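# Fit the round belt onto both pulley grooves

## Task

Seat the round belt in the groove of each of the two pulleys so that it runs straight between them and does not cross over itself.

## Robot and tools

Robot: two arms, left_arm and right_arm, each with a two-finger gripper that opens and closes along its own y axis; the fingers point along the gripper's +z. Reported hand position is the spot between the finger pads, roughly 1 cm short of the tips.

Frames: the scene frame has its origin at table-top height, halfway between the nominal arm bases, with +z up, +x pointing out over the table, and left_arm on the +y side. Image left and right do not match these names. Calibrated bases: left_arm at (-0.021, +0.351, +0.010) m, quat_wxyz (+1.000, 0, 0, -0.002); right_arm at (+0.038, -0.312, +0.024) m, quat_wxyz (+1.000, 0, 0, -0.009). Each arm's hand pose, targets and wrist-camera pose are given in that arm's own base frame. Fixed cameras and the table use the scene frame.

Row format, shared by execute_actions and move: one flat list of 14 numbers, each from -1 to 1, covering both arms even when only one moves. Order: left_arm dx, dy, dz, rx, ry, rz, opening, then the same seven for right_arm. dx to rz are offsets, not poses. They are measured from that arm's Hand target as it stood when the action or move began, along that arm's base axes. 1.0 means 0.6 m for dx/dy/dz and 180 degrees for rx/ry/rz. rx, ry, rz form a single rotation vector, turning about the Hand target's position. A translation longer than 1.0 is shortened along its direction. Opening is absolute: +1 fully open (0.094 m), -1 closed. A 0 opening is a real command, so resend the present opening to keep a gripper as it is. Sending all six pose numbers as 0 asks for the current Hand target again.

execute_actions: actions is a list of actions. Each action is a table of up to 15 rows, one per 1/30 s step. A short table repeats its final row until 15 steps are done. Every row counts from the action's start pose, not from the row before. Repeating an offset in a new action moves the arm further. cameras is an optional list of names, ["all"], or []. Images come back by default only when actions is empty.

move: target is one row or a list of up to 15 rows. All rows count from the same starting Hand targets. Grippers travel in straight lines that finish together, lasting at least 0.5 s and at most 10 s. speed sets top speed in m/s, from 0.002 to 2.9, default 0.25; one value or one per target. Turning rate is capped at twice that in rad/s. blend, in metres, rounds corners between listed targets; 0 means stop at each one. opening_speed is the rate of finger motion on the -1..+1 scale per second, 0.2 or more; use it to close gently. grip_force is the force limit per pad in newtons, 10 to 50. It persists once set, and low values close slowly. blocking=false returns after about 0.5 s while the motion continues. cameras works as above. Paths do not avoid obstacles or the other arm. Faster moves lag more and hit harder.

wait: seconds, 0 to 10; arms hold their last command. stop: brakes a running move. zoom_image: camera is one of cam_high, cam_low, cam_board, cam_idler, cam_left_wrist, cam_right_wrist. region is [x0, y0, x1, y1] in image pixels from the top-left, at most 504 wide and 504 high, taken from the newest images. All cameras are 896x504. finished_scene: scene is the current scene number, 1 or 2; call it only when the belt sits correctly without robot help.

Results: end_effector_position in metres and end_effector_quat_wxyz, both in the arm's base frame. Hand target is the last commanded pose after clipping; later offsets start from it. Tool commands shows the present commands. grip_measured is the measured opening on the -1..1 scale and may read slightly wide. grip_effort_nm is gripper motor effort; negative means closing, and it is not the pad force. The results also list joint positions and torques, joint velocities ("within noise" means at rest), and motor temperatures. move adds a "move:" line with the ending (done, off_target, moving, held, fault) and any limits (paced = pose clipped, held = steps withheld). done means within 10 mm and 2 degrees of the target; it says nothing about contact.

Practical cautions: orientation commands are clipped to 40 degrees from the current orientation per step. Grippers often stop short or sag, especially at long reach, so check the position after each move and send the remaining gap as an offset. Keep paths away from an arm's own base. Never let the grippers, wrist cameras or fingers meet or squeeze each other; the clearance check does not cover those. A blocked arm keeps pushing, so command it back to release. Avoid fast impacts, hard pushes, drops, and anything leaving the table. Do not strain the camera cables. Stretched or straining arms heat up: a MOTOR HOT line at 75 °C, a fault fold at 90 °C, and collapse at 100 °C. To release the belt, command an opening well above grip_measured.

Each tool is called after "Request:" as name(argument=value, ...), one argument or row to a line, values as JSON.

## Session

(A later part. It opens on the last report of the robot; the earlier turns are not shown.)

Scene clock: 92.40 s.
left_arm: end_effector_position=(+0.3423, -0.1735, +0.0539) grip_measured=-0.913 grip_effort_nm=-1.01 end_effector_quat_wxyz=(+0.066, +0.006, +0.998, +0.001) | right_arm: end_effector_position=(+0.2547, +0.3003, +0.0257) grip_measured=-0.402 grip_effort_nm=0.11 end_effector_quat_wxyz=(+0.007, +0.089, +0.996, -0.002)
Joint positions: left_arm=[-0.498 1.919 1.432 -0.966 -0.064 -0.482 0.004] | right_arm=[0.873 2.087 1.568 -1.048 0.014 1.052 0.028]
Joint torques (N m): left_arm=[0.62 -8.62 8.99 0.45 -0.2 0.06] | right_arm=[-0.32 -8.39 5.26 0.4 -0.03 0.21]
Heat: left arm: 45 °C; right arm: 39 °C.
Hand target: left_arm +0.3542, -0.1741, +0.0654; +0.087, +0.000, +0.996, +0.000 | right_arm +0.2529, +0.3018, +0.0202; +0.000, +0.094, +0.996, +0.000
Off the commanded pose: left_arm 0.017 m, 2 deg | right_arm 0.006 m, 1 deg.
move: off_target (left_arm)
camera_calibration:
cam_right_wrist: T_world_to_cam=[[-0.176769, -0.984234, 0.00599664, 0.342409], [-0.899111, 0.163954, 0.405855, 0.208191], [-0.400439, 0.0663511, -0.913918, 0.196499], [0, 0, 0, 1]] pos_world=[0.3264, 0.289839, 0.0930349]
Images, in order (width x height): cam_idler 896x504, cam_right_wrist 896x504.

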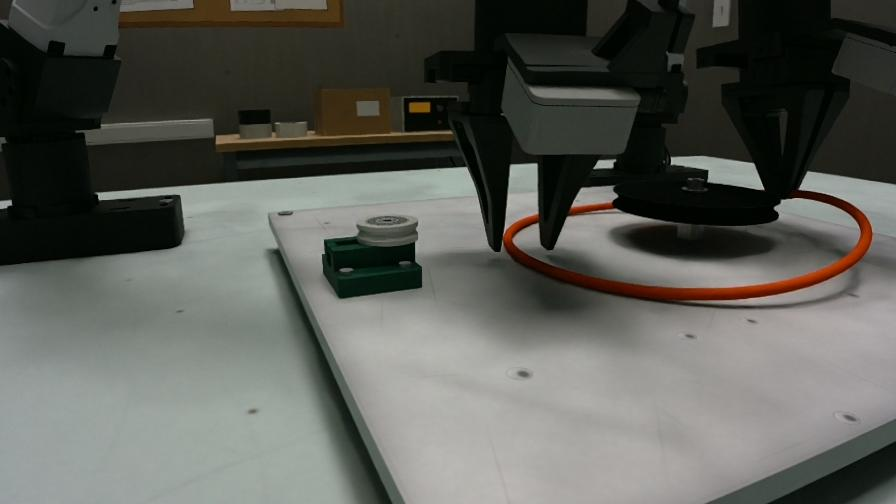

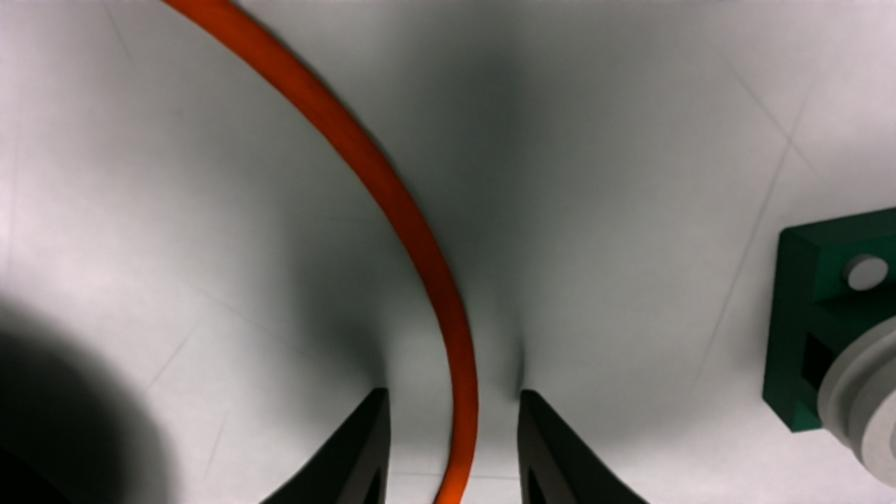

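Request:
move(
  target=[
    [0,0,0,0,0,0,-0.95,0,0,-0.008,0,0,0,-0.4],
    [0,0,0,0,0,0,-0.95,0,0,-0.008,0,0,0,-1],
  ],
  speed=0.05,
  cameras=["cam_idler"],
)

Request:
move(
  target=[
    [0,0,0.0,0,0,0,-0.95,0,0.0,0.06,0,0,0,-1],
    [0,0.015,0,0,0,0,-0.95,0.02,-0.11,0.08,0,0,-0.03,-1],
  ],
  speed=0.08,
  cameras=["cam_low","cam_idler","cam_board","cam_right_wrist"],
)

Request:
zoom_image(
  camera="cam_idler",
  region=[320, 120, 820, 300],
)

Scene clock: 95.40 s.
left_arm: end_effector_position=(+0.3422, -0.1734, +0.0539) grip_measured=-0.913 grip_effort_nm=-1.01 end_effector_quat_wxyz=(+0.066, +0.006, +0.998, +0.001) | right_arm: end_effector_position=(+0.2577, +0.3046, +0.0249) grip_measured=-0.990 grip_effort_nm=-0.53 end_effector_quat_wxyz=(+0.013, +0.090, +0.996, +0.009)
Joint positions: left_arm=[-0.498 1.919 1.432 -0.967 -0.064 -0.482 0.004] | right_arm=[0.873 2.084 1.56 -1.018 0.011 1.053 0]
Joint torques (N m): left_arm=[0.62 -8.62 8.99 0.46 -0.2 0.05] | right_arm=[-0.25 -7.88 4.93 0.34 0.02 0.21]
Heat: left arm: 45 °C; right arm: 39 °C.
Hand target: left_arm +0.3541, -0.1741, +0.0653; +0.087, +0.000, +0.996, +0.000 | right_arm +0.2528, +0.3018, +0.0152; +0.000, +0.094, +0.996, +0.000
Off the commanded pose: left_arm 0.017 m, 2 deg | right_arm 0.011 m, 2 deg.
move: off_target (left_arm, right_arm)
Images, in order (width x height): cam_idler 896x504.

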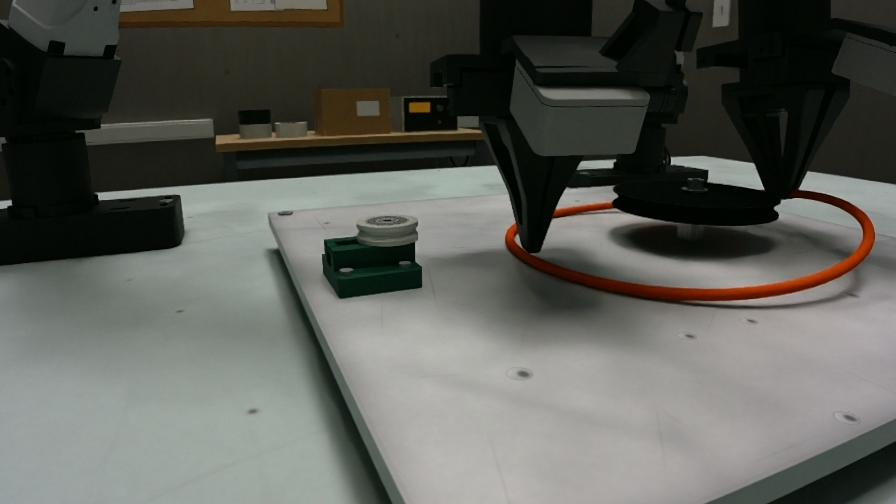

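Scene clock: 97.70 s.
left_arm: end_effector_position=(+0.3454, -0.1670, +0.0539) grip_measured=-0.913 grip_effort_nm=-1.02 end_effector_quat_wxyz=(+0.066, +0.000, +0.998, +0.002) | right_arm: end_effector_position=(+0.2662, +0.2360, +0.0570) grip_measured=-0.990 grip_effort_nm=-0.52 end_effector_quat_wxyz=(-0.002, +0.142, +0.990, -0.011)
Joint positions: left_arm=[-0.479 1.919 1.432 -0.967 -0.064 -0.476 0.004] | right_arm=[0.731 1.937 1.478 -1.131 0.011 1.017 0]
Joint torques (N m): left_arm=[0.92 -9.87 7.25 0.52 -0.16 0.22] | right_arm=[-0.51 -10.4 4.83 0.28 0.01 0.08]
Heat: left arm: 45 °C; right arm: 39 °C.
Hand target: left_arm +0.3541, -0.1650, +0.0653; +0.087, +0.000, +0.996, +0.000 | right_arm +0.2649, +0.2358, +0.0634; +0.000, +0.141, +0.990, +0.000
Off the commanded pose: left_arm 0.015 m, 2 deg | right_arm 0.006 m, 1 deg.
move: off_target (left_arm)
camera_calibration:
cam_right_wrist: T_world_to_cam=[[-0.281144, -0.959311, 0.0260977, 0.301749], [-0.867825, 0.265754, 0.419827, 0.183173], [-0.40968, 0.0953837, -0.907229, 0.22924], [0, 0, 0, 1]] pos_world=[0.337713, 0.218927, 0.123198]
Images, in order (width x height): cam_low 896x504, cam_board 896x504, cam_idler 896x504, cam_right_wrist 896x504.

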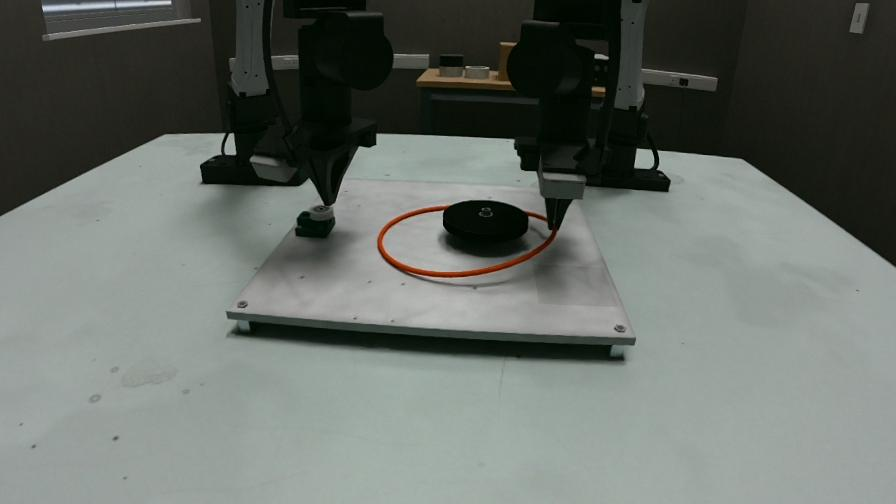

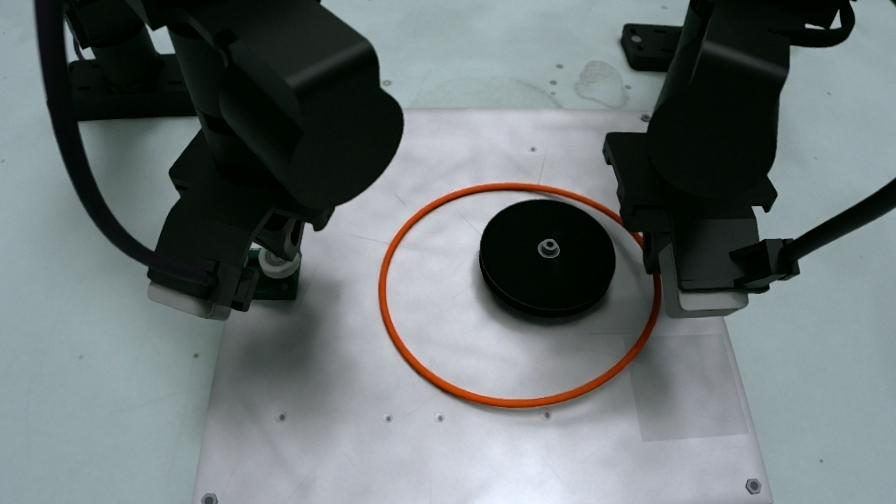

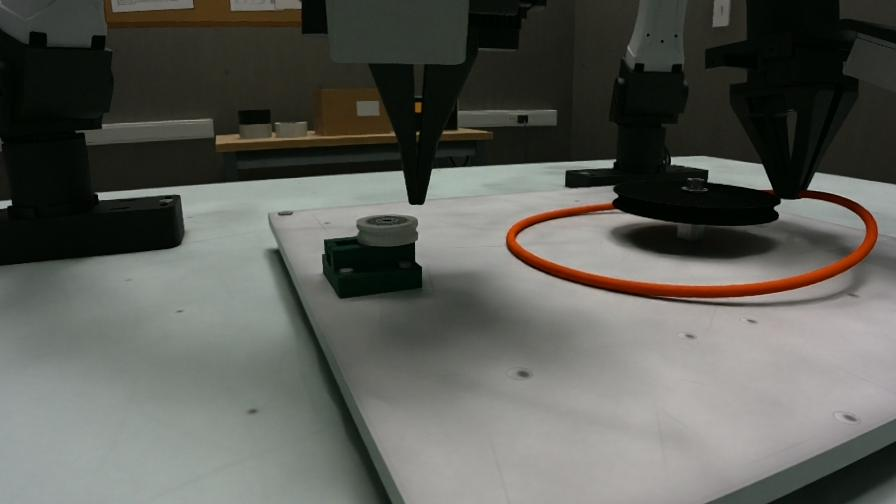

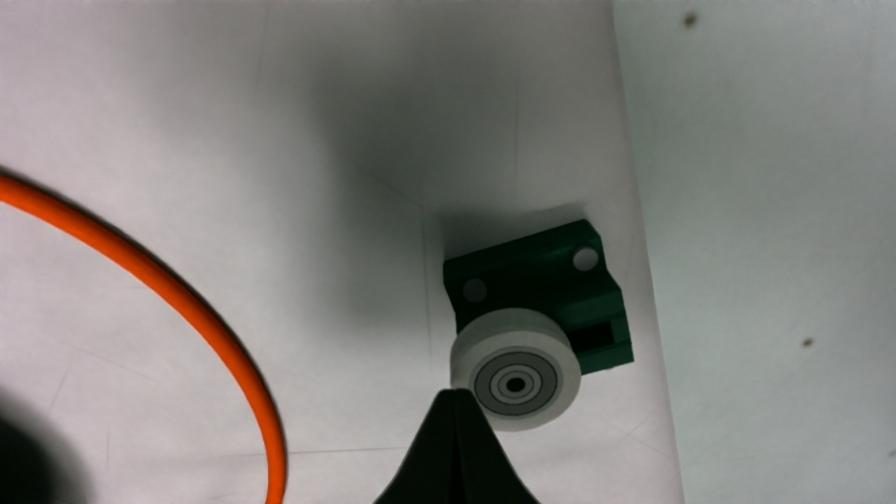

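Scaled by 1.008 from the camera's 896x504 image, which has a finer 1280x720 frame.

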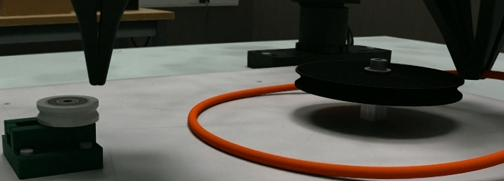

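Request:
move(
  target=[
    [0,0,0,0,0,0,-0.95,-0.02,0.112,0,0,0,0.03,-0.4],
    [0,0,0,0,0,0,-0.95,-0.02,0.112,-0.089,0,0,0.03,-0.4],
  ],
  speed=0.1,
  cameras=["cam_idler","cam_right_wrist"],
)

Request:
zoom_image(
  camera="cam_idler",
  region=[440, 160, 640, 300],
)

Scene clock: 101.13 s.
left_arm: end_effector_position=(+0.3454, -0.1670, +0.0539) grip_measured=-0.913 grip_effort_nm=-1.01 end_effector_quat_wxyz=(+0.066, +0.000, +0.998, +0.002) | right_arm: end_effector_position=(+0.2568, +0.3035, +0.0208) grip_measured=-0.402 grip_effort_nm=0.11 end_effector_quat_wxyz=(+0.010, +0.090, +0.996, +0.005)
Joint positions: left_arm=[-0.479 1.919 1.432 -0.967 -0.064 -0.476 0.004] | right_arm=[0.873 2.093 1.557 -1.016 0.011 1.055 0.028]
Joint torques (N m): left_arm=[0.92 -9.87 7.24 0.52 -0.16 0.22] | right_arm=[0.2 -7.65 4.55 0.53 0 0.19]
Heat: left arm: 45 °C; right arm: 39 °C.
Hand target: left_arm +0.3541, -0.1650, +0.0653; +0.087, +0.000, +0.996, +0.000 | right_arm +0.2529, +0.3030, +0.0100; +0.001, +0.094, +0.996, +0.000
Off the commanded pose: left_arm 0.015 m, 2 deg | right_arm 0.012 m, 1 deg.
move: off_target (left_arm, right_arm)
camera_calibration:
cam_right_wrist: T_world_to_cam=[[-0.179333, -0.983757, -0.00788854, 0.346774], [-0.90138, 0.161093, 0.401948, 0.21296], [-0.394148, 0.0791933, -0.915628, 0.187103], [0, 0, 0, 1]] pos_world=[0.327893, 0.292017, 0.0884535]
Images, in order (width x height): cam_idler 896x504, cam_right_wrist 896x504.

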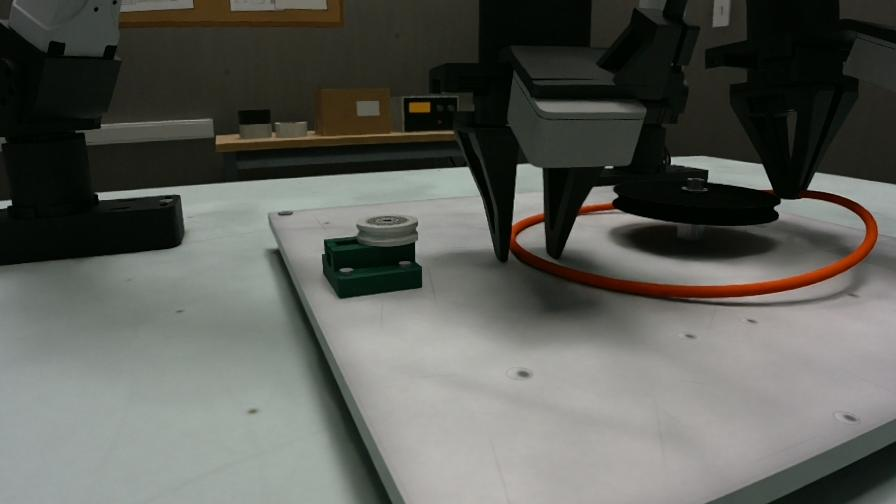

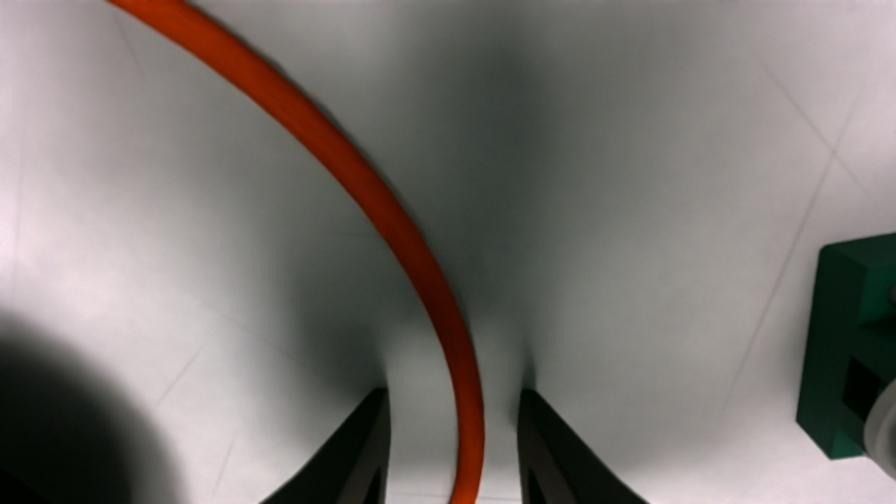

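Scaled by 2.520 from the camera's 896x504 image, which has a finer 1280x720 frame.

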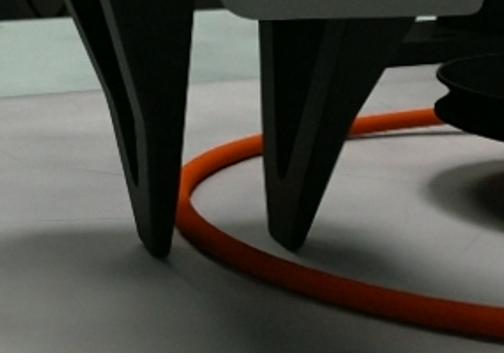

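Request:
move(
  target=[0,0,0,0,0,0,-0.95,0,0.002,-0.002,0,0,0,-1],
  cameras=["cam_idler","cam_right_wrist"],
)

Scene clock: 102.37 s.
left_arm: end_effector_position=(+0.3454, -0.1670, +0.0539) grip_measured=-0.913 grip_effort_nm=-1.01 end_effector_quat_wxyz=(+0.066, +0.000, +0.998, +0.002) | right_arm: end_effector_position=(+0.2570, +0.3038, +0.0205) grip_measured=-0.922 grip_effort_nm=-1.01 end_effector_quat_wxyz=(+0.010, +0.091, +0.996, +0.005)
Joint positions: left_arm=[-0.479 1.919 1.432 -0.967 -0.064 -0.475 0.004] | right_arm=[0.873 2.094 1.557 -1.014 0.011 1.055 0.004]
Joint torques (N m): left_arm=[0.91 -9.87 7.24 0.52 -0.16 0.22] | right_arm=[0.1 -7.45 4.7 0.5 -0.01 0.27]
Heat: left arm: 45 °C; right arm: 39 °C.
Hand target: left_arm +0.3541, -0.1650, +0.0653; +0.087, +0.000, +0.996, +0.000 | right_arm +0.2529, +0.3042, +0.0087; +0.000, +0.094, +0.996, +0.000
Off the commanded pose: left_arm 0.015 m, 2 deg | right_arm 0.012 m, 1 deg.
move: off_target (left_arm, right_arm)
camera_calibration:
cam_right_wrist: T_world_to_cam=[[-0.180136, -0.983602, -0.00884248, 0.347305], [-0.901524, 0.161495, 0.401465, 0.21316], [-0.393454, 0.0802901, -0.915832, 0.186454], [0, 0, 0, 1]] pos_world=[0.328093, 0.292215, 0.088255]
Images, in order (width x height): cam_idler 896x504, cam_right_wrist 896x504.

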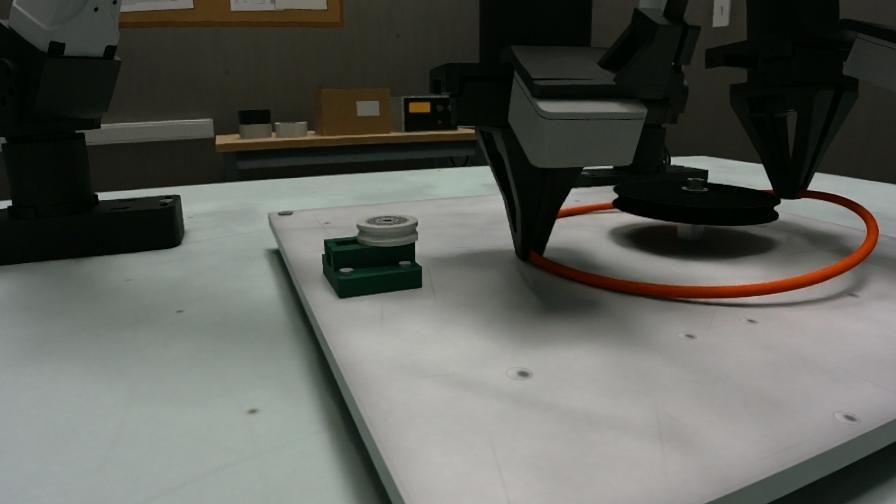

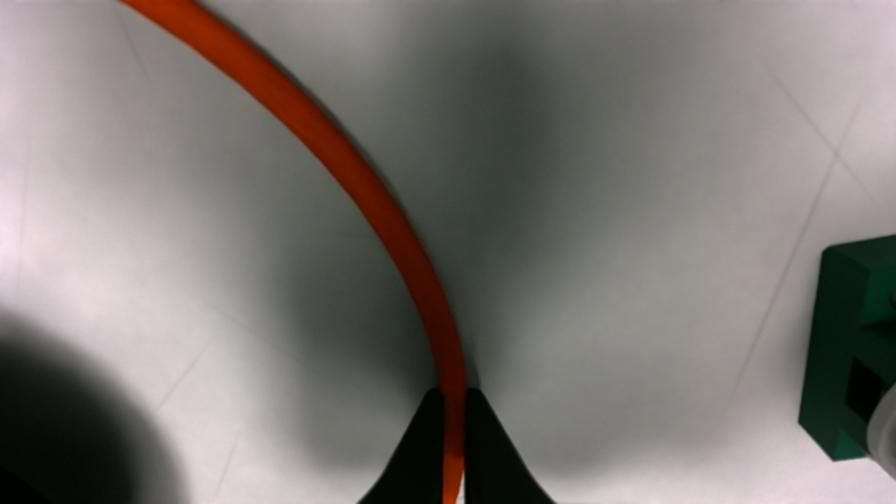

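Request:
move(
  target=[
    [0,0,0,0,0,0,-0.95,0,-0.01,0.062,0,0,0,-1],
    [0.01,0,0,0,0,0,-0.95,0.02,-0.092,0.066,0,0,-0.02,-1],
    [0.01,-0.012,0,0,0,0,-0.95,0.018,-0.167,0.085,0,0,-0.04,-1],
  ],
  speed=0.07,
  cameras=["cam_low","cam_idler","cam_board","cam_right_wrist"],
)

Request:
zoom_image(
  camera="cam_idler",
  region=[320, 120, 820, 300],
)

Scene clock: 106.73 s.
left_arm: end_effector_position=(+0.3492, -0.1740, +0.0568) grip_measured=-0.913 grip_effort_nm=-1.01 end_effector_quat_wxyz=(+0.070, +0.006, +0.998, -0.007) | right_arm: end_effector_position=(+0.2671, +0.2222, +0.0556) grip_measured=-0.922 grip_effort_nm=-1.01 end_effector_quat_wxyz=(-0.002, +0.151, +0.988, +0.022)
Joint positions: left_arm=[-0.485 1.929 1.455 -0.967 -0.051 -0.469 0.004] | right_arm=[0.677 1.862 1.37 -1.049 -0.033 0.982 0.004]
Joint torques (N m): left_arm=[0.53 -8.1 8.98 0.44 -0.31 0.03] | right_arm=[-1.87 -9.8 4.27 -0.06 0.42 0.02]
Heat: left arm: 45 °C; right arm: 40 °C.
Hand target: left_arm +0.3602, -0.1723, +0.0654; +0.087, +0.000, +0.996, +0.000 | right_arm +0.2637, +0.2040, +0.0597; +0.000, +0.156, +0.988, +0.000
Off the commanded pose: left_arm 0.014 m, 2 deg | right_arm 0.019 m, 3 deg.
move: off_target (left_arm, right_arm)
camera_calibration:
cam_right_wrist: T_world_to_cam=[[-0.298378, -0.953619, -0.0397559, 0.295778], [-0.867158, 0.253453, 0.428717, 0.190169], [-0.398757, 0.162395, -0.902564, 0.211535], [0, 0, 0, 1]] pos_world=[0.337511, 0.199509, 0.121154]
Images, in order (width x height): cam_low 896x504, cam_board 896x504, cam_idler 896x504, cam_right_wrist 896x504.

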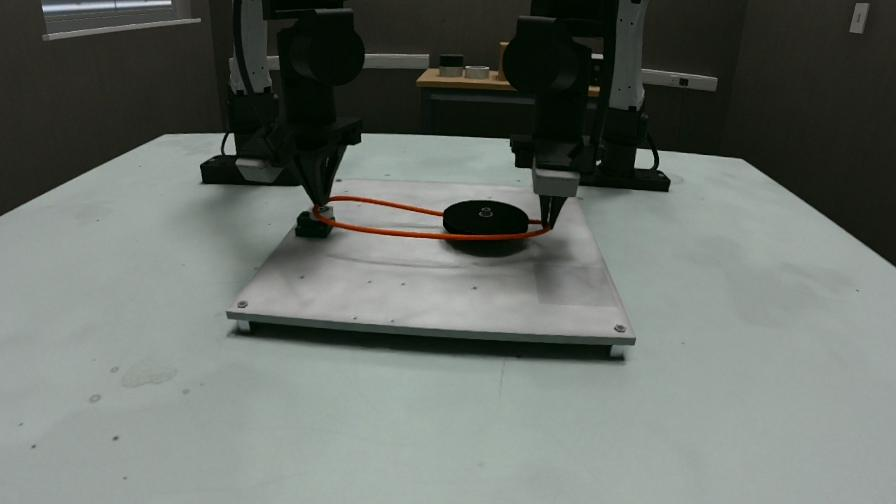

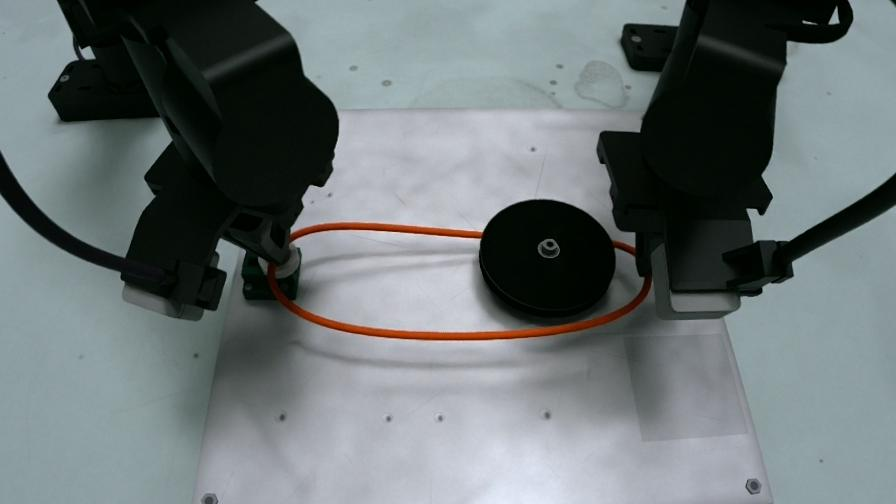

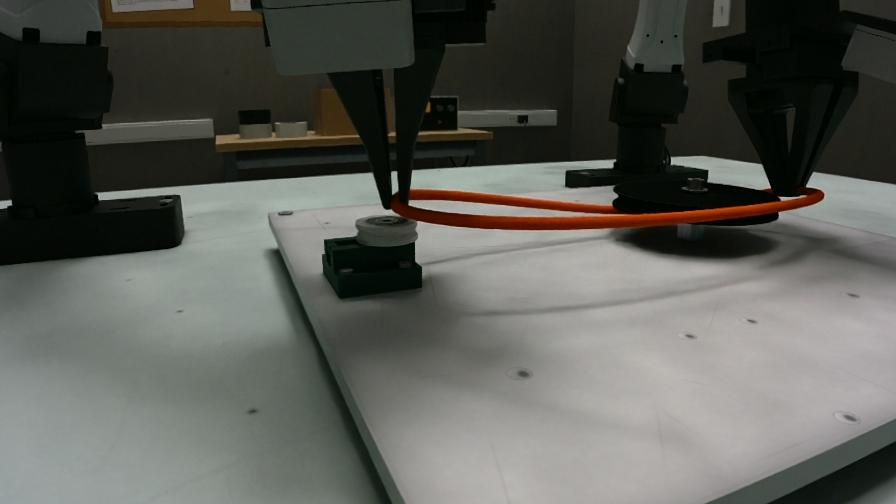

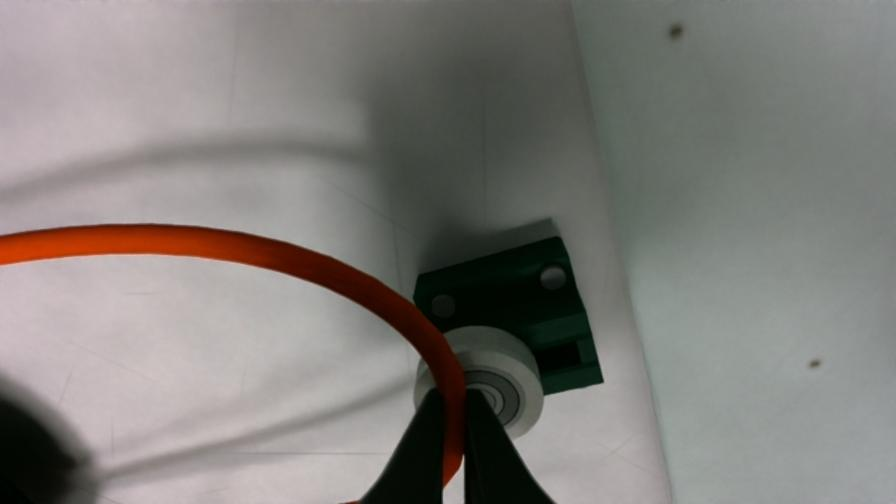

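Scaled by 1.008 from the camera's 896x504 image, which has a finer 1280x720 frame.

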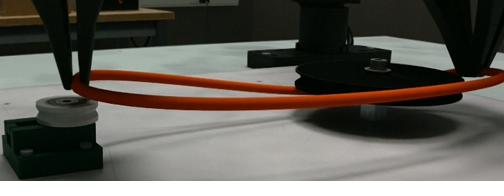

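Request:
move(
  target=[0.0,-0.012,0,0,0,0,-0.95,-0.02,-0.09,0.012,0,0,0,-1],
  speed=0.05,
  cameras=["cam_low","cam_idler","cam_board","cam_left_wrist","cam_right_wrist"],
)

Request:
zoom_image(
  camera="cam_idler",
  region=[320, 120, 820, 300],
)

Scene clock: 109.37 s.
left_arm: end_effector_position=(+0.3442, -0.1870, +0.0514) grip_measured=-0.913 grip_effort_nm=-1.01 end_effector_quat_wxyz=(+0.059, +0.013, +0.998, -0.018) | right_arm: end_effector_position=(+0.2602, +0.1957, +0.0671) grip_measured=-0.922 grip_effort_nm=-1.01 end_effector_quat_wxyz=(-0.003, +0.139, +0.987, +0.075)
Joint positions: left_arm=[-0.509 1.947 1.46 -0.963 -0.025 -0.482 0.004] | right_arm=[0.583 1.712 1.224 -0.988 -0.116 0.869 0.004]
Joint torques (N m): left_arm=[1.18 -8.81 9.81 0.32 -0.59 -0.01] | right_arm=[-3.77 -9.06 4.05 -0.58 1.21 -0.1]
Heat: left arm: 45 °C; right arm: 40 °C.
Hand target: left_arm +0.3602, -0.1794, +0.0653; +0.087, +0.000, +0.996, +0.000 | right_arm +0.2517, +0.1499, +0.0668; +0.000, +0.156, +0.988, +0.000
Off the commanded pose: left_arm 0.022 m, 4 deg | right_arm 0.046 m, 9 deg.
move: off_target (left_arm, right_arm)
camera_calibration:
cam_left_wrist: T_world_to_cam=[[-0.0281159, -0.999118, 0.0311837, -0.179842], [-0.95459, 0.0360929, 0.295729, 0.361095], [-0.296594, -0.0214529, -0.954763, 0.233591], [0, 0, 0, 1]] pos_world=[0.408923, -0.187705, 0.121846]
cam_right_wrist: T_world_to_cam=[[-0.275089, -0.950647, -0.143511, 0.269162], [-0.878495, 0.187901, 0.439249, 0.201066], [-0.390605, 0.246906, -0.886829, 0.203782], [0, 0, 0, 1]] pos_world=[0.330277, 0.167783, 0.13103]
Images, in order (width x height): cam_low 896x504, cam_board 896x504, cam_idler 896x504, cam_left_wrist 896x504, cam_right_wrist 896x504.

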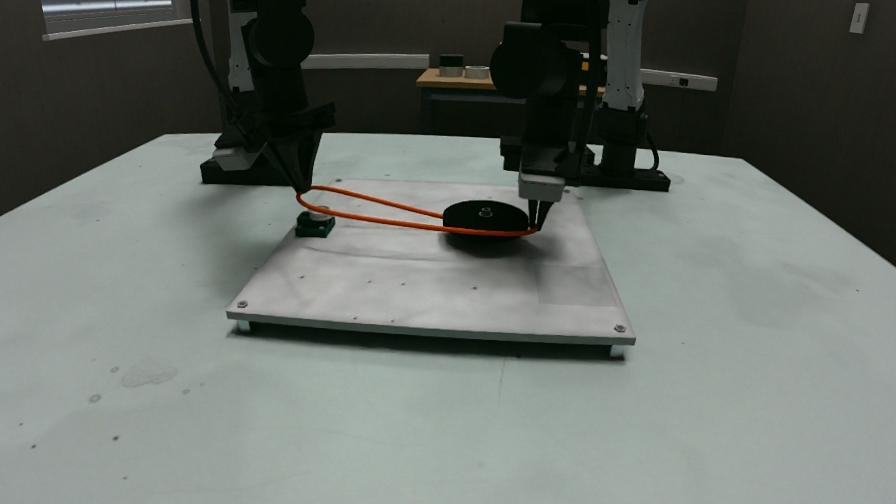

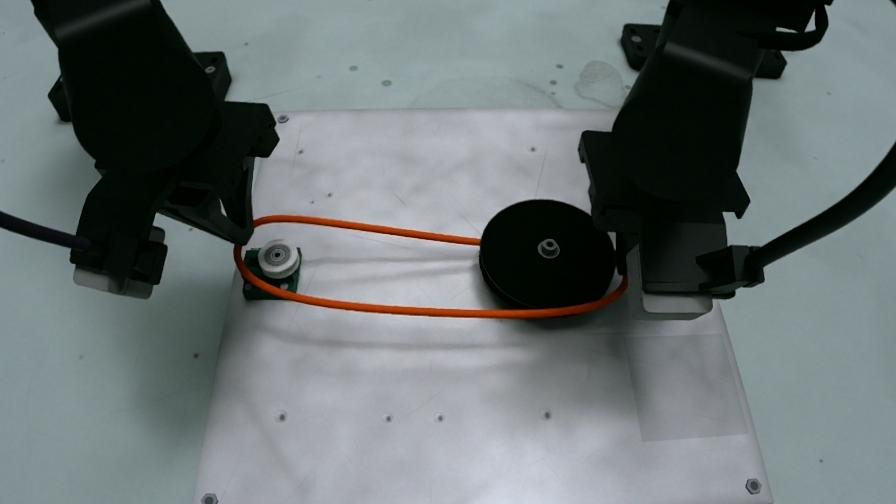

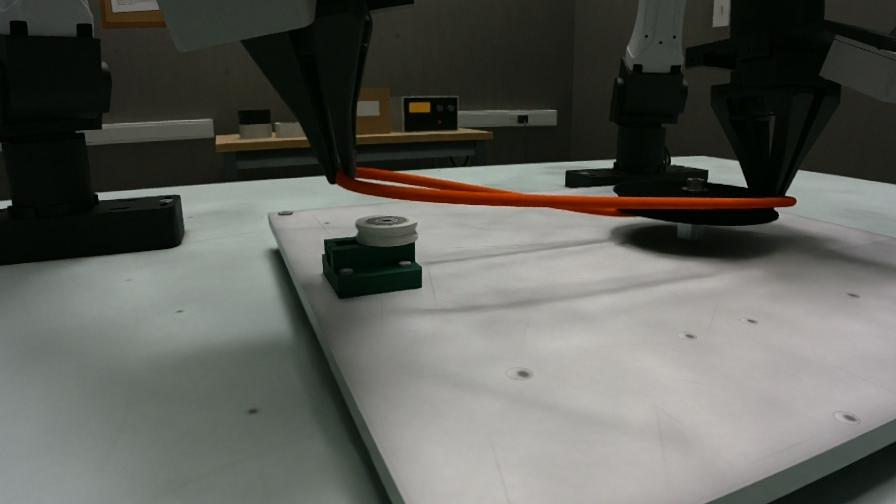

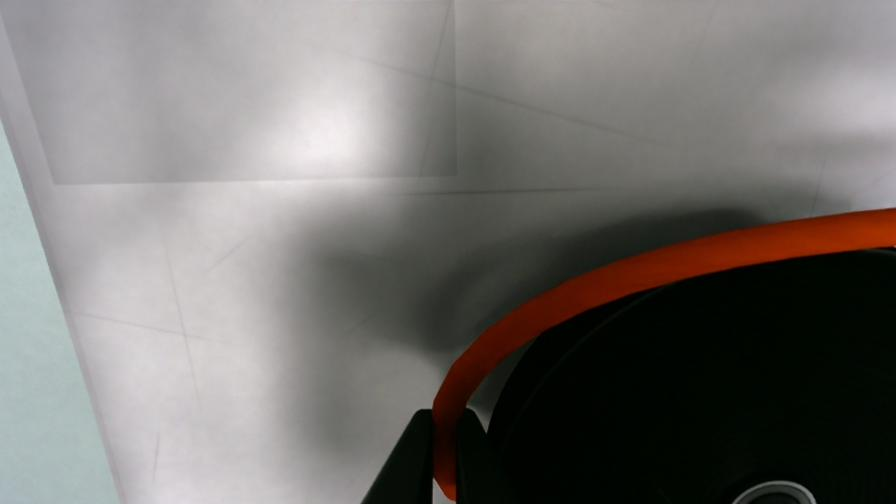

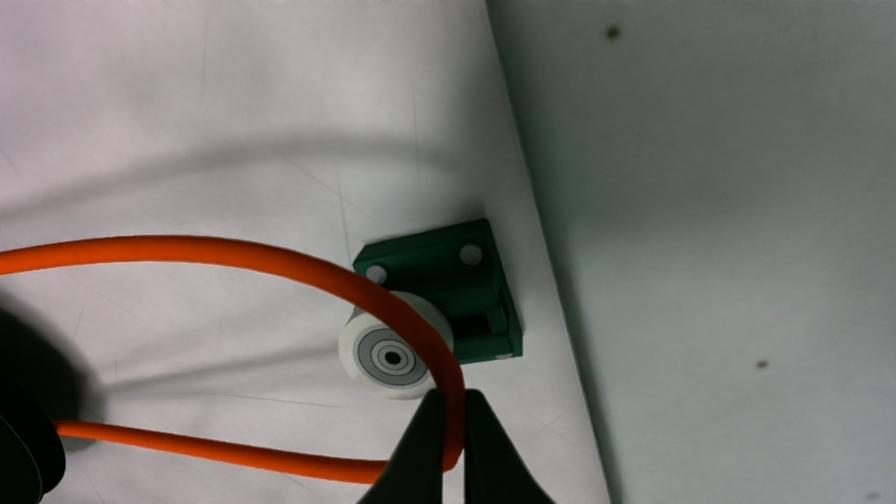

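Scaled by 1.008 from the camera's 896x504 image, which has a finer 1280x720 frame.

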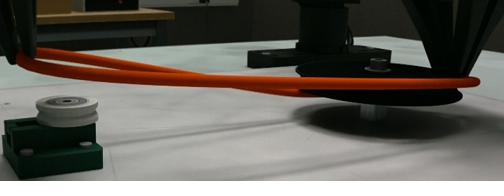

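Request:
move(
  target=[
    [0.0,0,0,0,0,0,-0.95,-0.035,-0.022,0,0,0,0,-1],
    [0.0,0,0,0,0,0,-0.95,-0.035,-0.022,-0.06,0,0,0,-1],
  ],
  speed=0.05,
  cameras=["cam_low","cam_idler","cam_board","cam_right_wrist"],
)

Request:
zoom_image(
  camera="cam_idler",
  region=[280, 140, 580, 300],
)

Scene clock: 112.70 s.
left_arm: end_effector_position=(+0.3446, -0.1873, +0.0515) grip_measured=-0.913 grip_effort_nm=-1.01 end_effector_quat_wxyz=(+0.060, +0.013, +0.998, -0.019) | right_arm: end_effector_position=(+0.2446, +0.1917, +0.0478) grip_measured=-0.921 grip_effort_nm=-1.01 end_effector_quat_wxyz=(+0.011, +0.134, +0.985, +0.108)
Joint positions: left_arm=[-0.509 1.947 1.46 -0.961 -0.025 -0.482 0.004] | right_arm=[0.583 1.622 1.032 -0.821 -0.147 0.865 0.004]
Joint torques (N m): left_arm=[1.18 -8.83 9.81 0.32 -0.6 -0.01] | right_arm=[-3.37 -5.16 3.63 -0.65 1.45 -0.1]
Heat: left arm: 45 °C; right arm: 40 °C.
Hand target: left_arm +0.3602, -0.1794, +0.0653; +0.087, +0.000, +0.996, +0.000 | right_arm +0.2307, +0.1367, +0.0309; +0.000, +0.156, +0.988, +0.000
Off the commanded pose: left_arm 0.022 m, 4 deg | right_arm 0.059 m, 13 deg.
move: off_target (left_arm, right_arm)
camera_calibration:
cam_right_wrist: T_world_to_cam=[[-0.260897, -0.941771, -0.212132, 0.256451], [-0.896517, 0.15487, 0.415057, 0.208505], [-0.358036, 0.298467, -0.884719, 0.163606], [0, 0, 0, 1]] pos_world=[0.312412, 0.160396, 0.112605]
Images, in order (width x height): cam_low 896x504, cam_board 896x504, cam_idler 896x504, cam_right_wrist 896x504.

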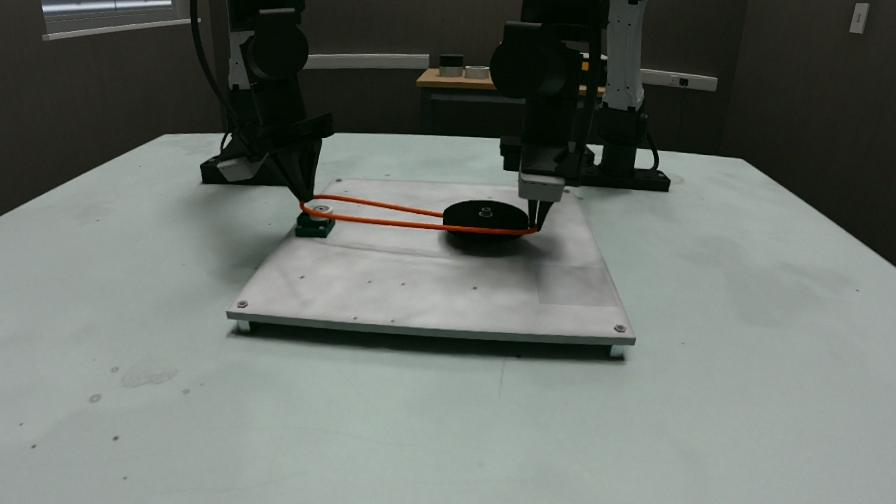

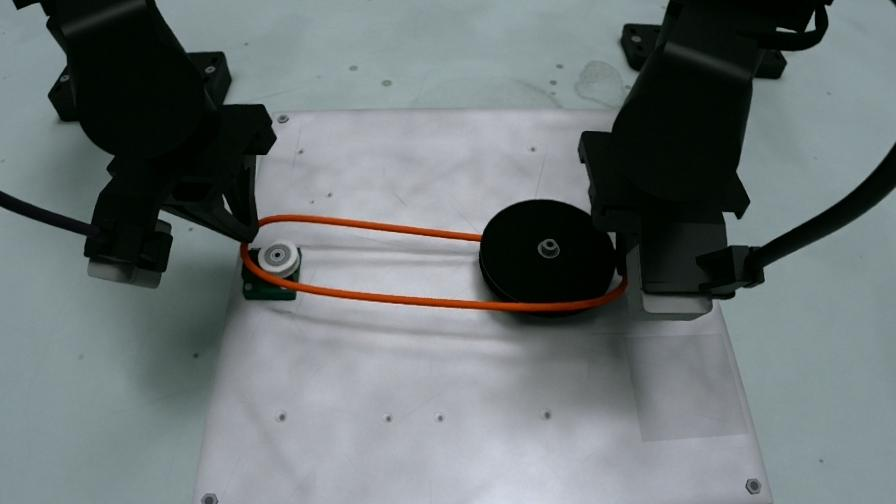

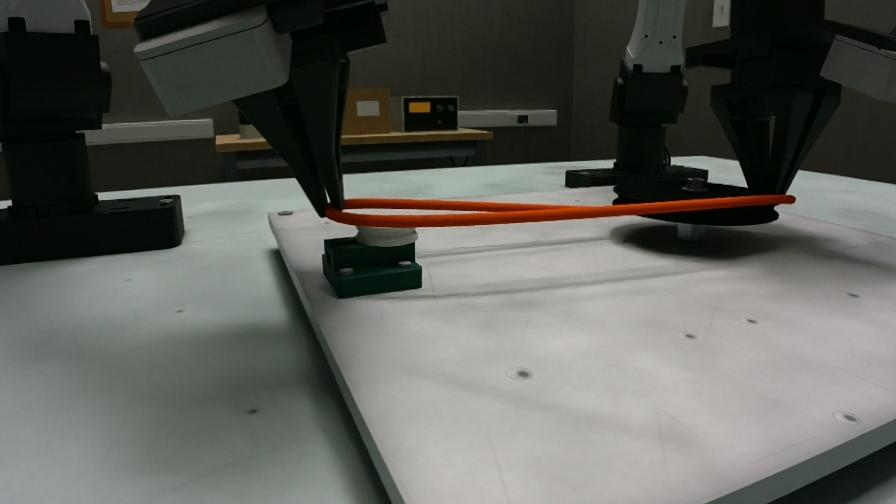

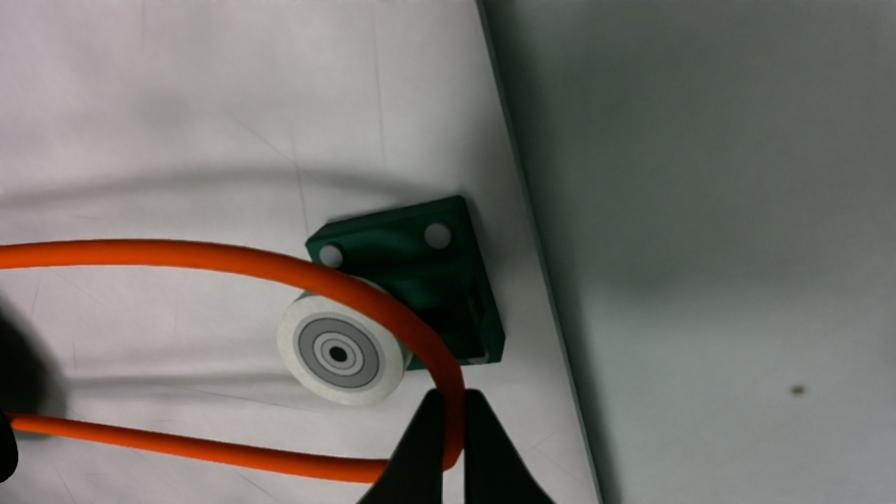

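Scaled by 1.680 from the camera's 896x504 image, which has a finer 1280x720 frame.

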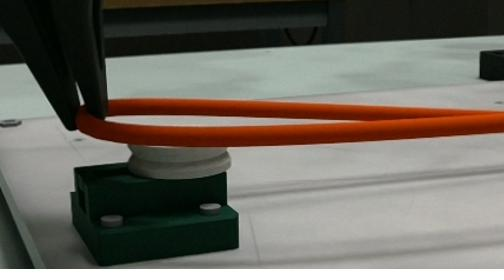

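Request:
move(
  target=[0.0,0,0,0,0,0,-0.95,0,-0.006,-0.035,0,0,0,-1],
  speed=0.04,
  cameras=["cam_low","cam_idler","cam_board","cam_right_wrist"],
)

Request:
zoom_image(
  camera="cam_idler",
  region=[280, 140, 580, 300],
)

Scene clock: 114.20 s.
left_arm: end_effector_position=(+0.3445, -0.1873, +0.0515) grip_measured=-0.913 grip_effort_nm=-1.01 end_effector_quat_wxyz=(+0.060, +0.013, +0.998, -0.019) | right_arm: end_effector_position=(+0.2441, +0.1904, +0.0353) grip_measured=-0.921 grip_effort_nm=-1.01 end_effector_quat_wxyz=(+0.012, +0.132, +0.985, +0.112)
Joint positions: left_arm=[-0.509 1.947 1.46 -0.961 -0.024 -0.482 0.004] | right_arm=[0.576 1.632 0.987 -0.761 -0.154 0.855 0.004]
Joint torques (N m): left_arm=[1.18 -8.81 9.8 0.32 -0.6 -0.01] | right_arm=[-3.62 -4 2.39 -0.39 1.55 -0.08]
Heat: left arm: 45 °C; right arm: 40 °C.
Hand target: left_arm +0.3602, -0.1794, +0.0653; +0.087, +0.000, +0.996, +0.000 | right_arm +0.2307, +0.1331, +0.0099; +0.000, +0.156, +0.988, +0.000
Off the commanded pose: left_arm 0.022 m, 4 deg | right_arm 0.064 m, 13 deg.
move: off_target (left_arm, right_arm)
camera_calibration:
cam_right_wrist: T_world_to_cam=[[-0.256639, -0.941023, -0.220483, 0.251615], [-0.89825, 0.148018, 0.413808, 0.215266], [-0.356768, 0.304248, -0.883261, 0.151274], [0, 0, 0, 1]] pos_world=[0.311906, 0.158887, 0.100012]
Images, in order (width x height): cam_low 896x504, cam_board 896x504, cam_idler 896x504, cam_right_wrist 896x504.

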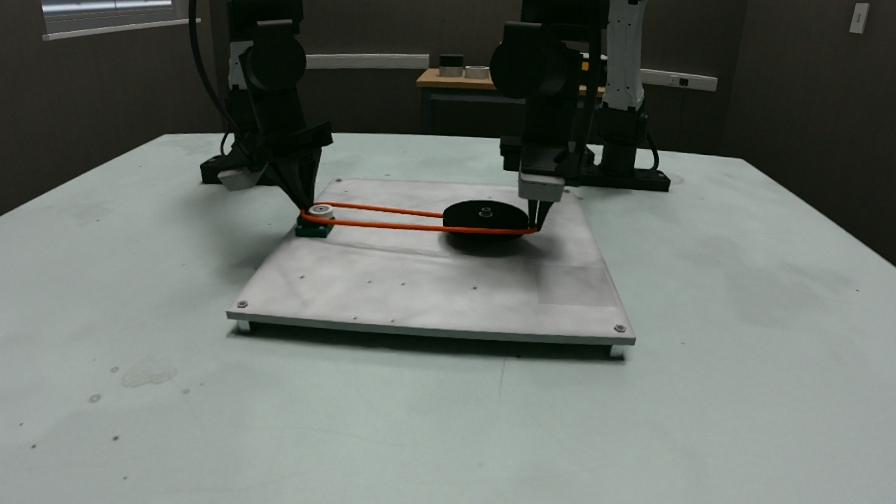

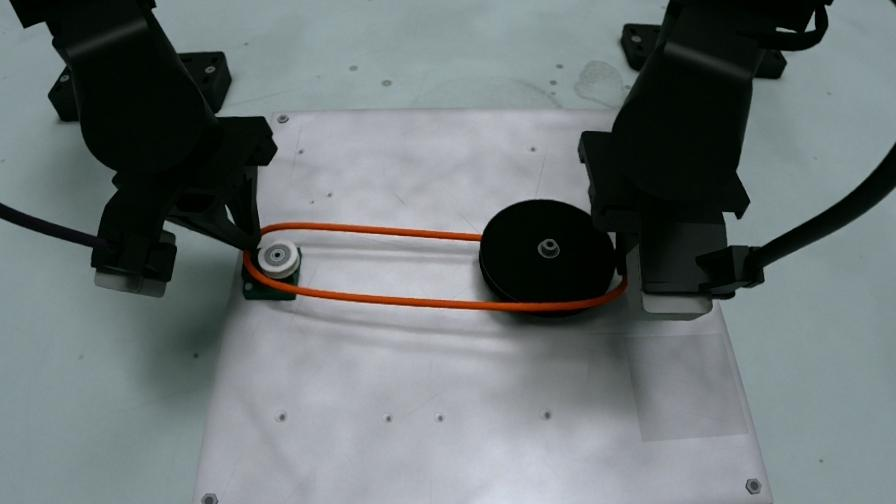

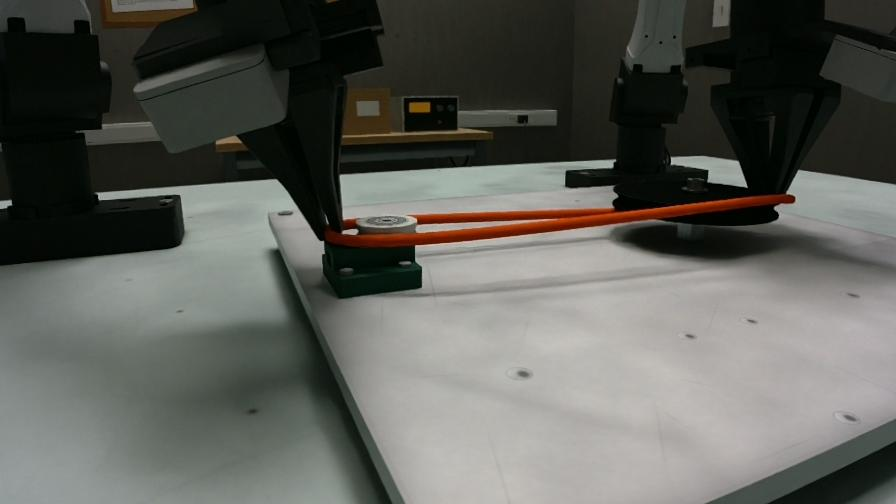

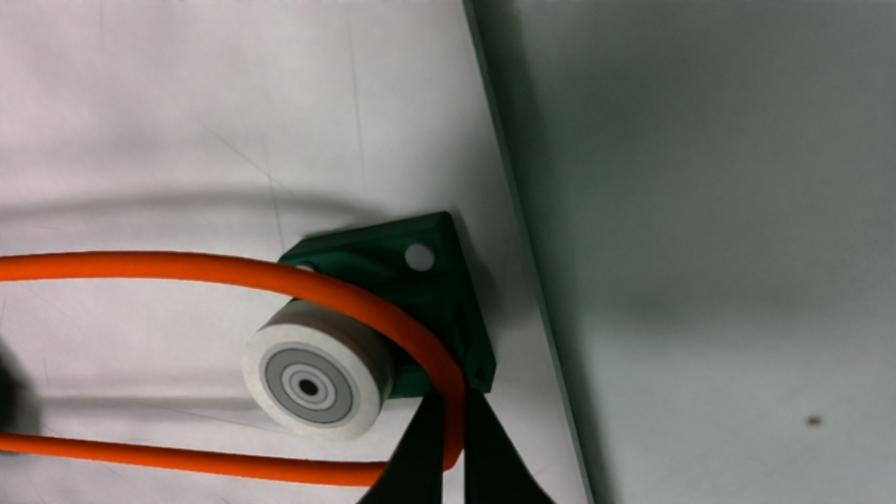

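Scaled by 1.680 from the camera's 896x504 image, which has a finer 1280x720 frame.

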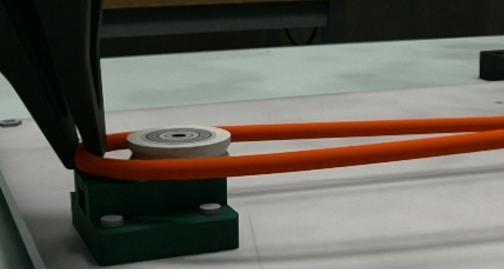

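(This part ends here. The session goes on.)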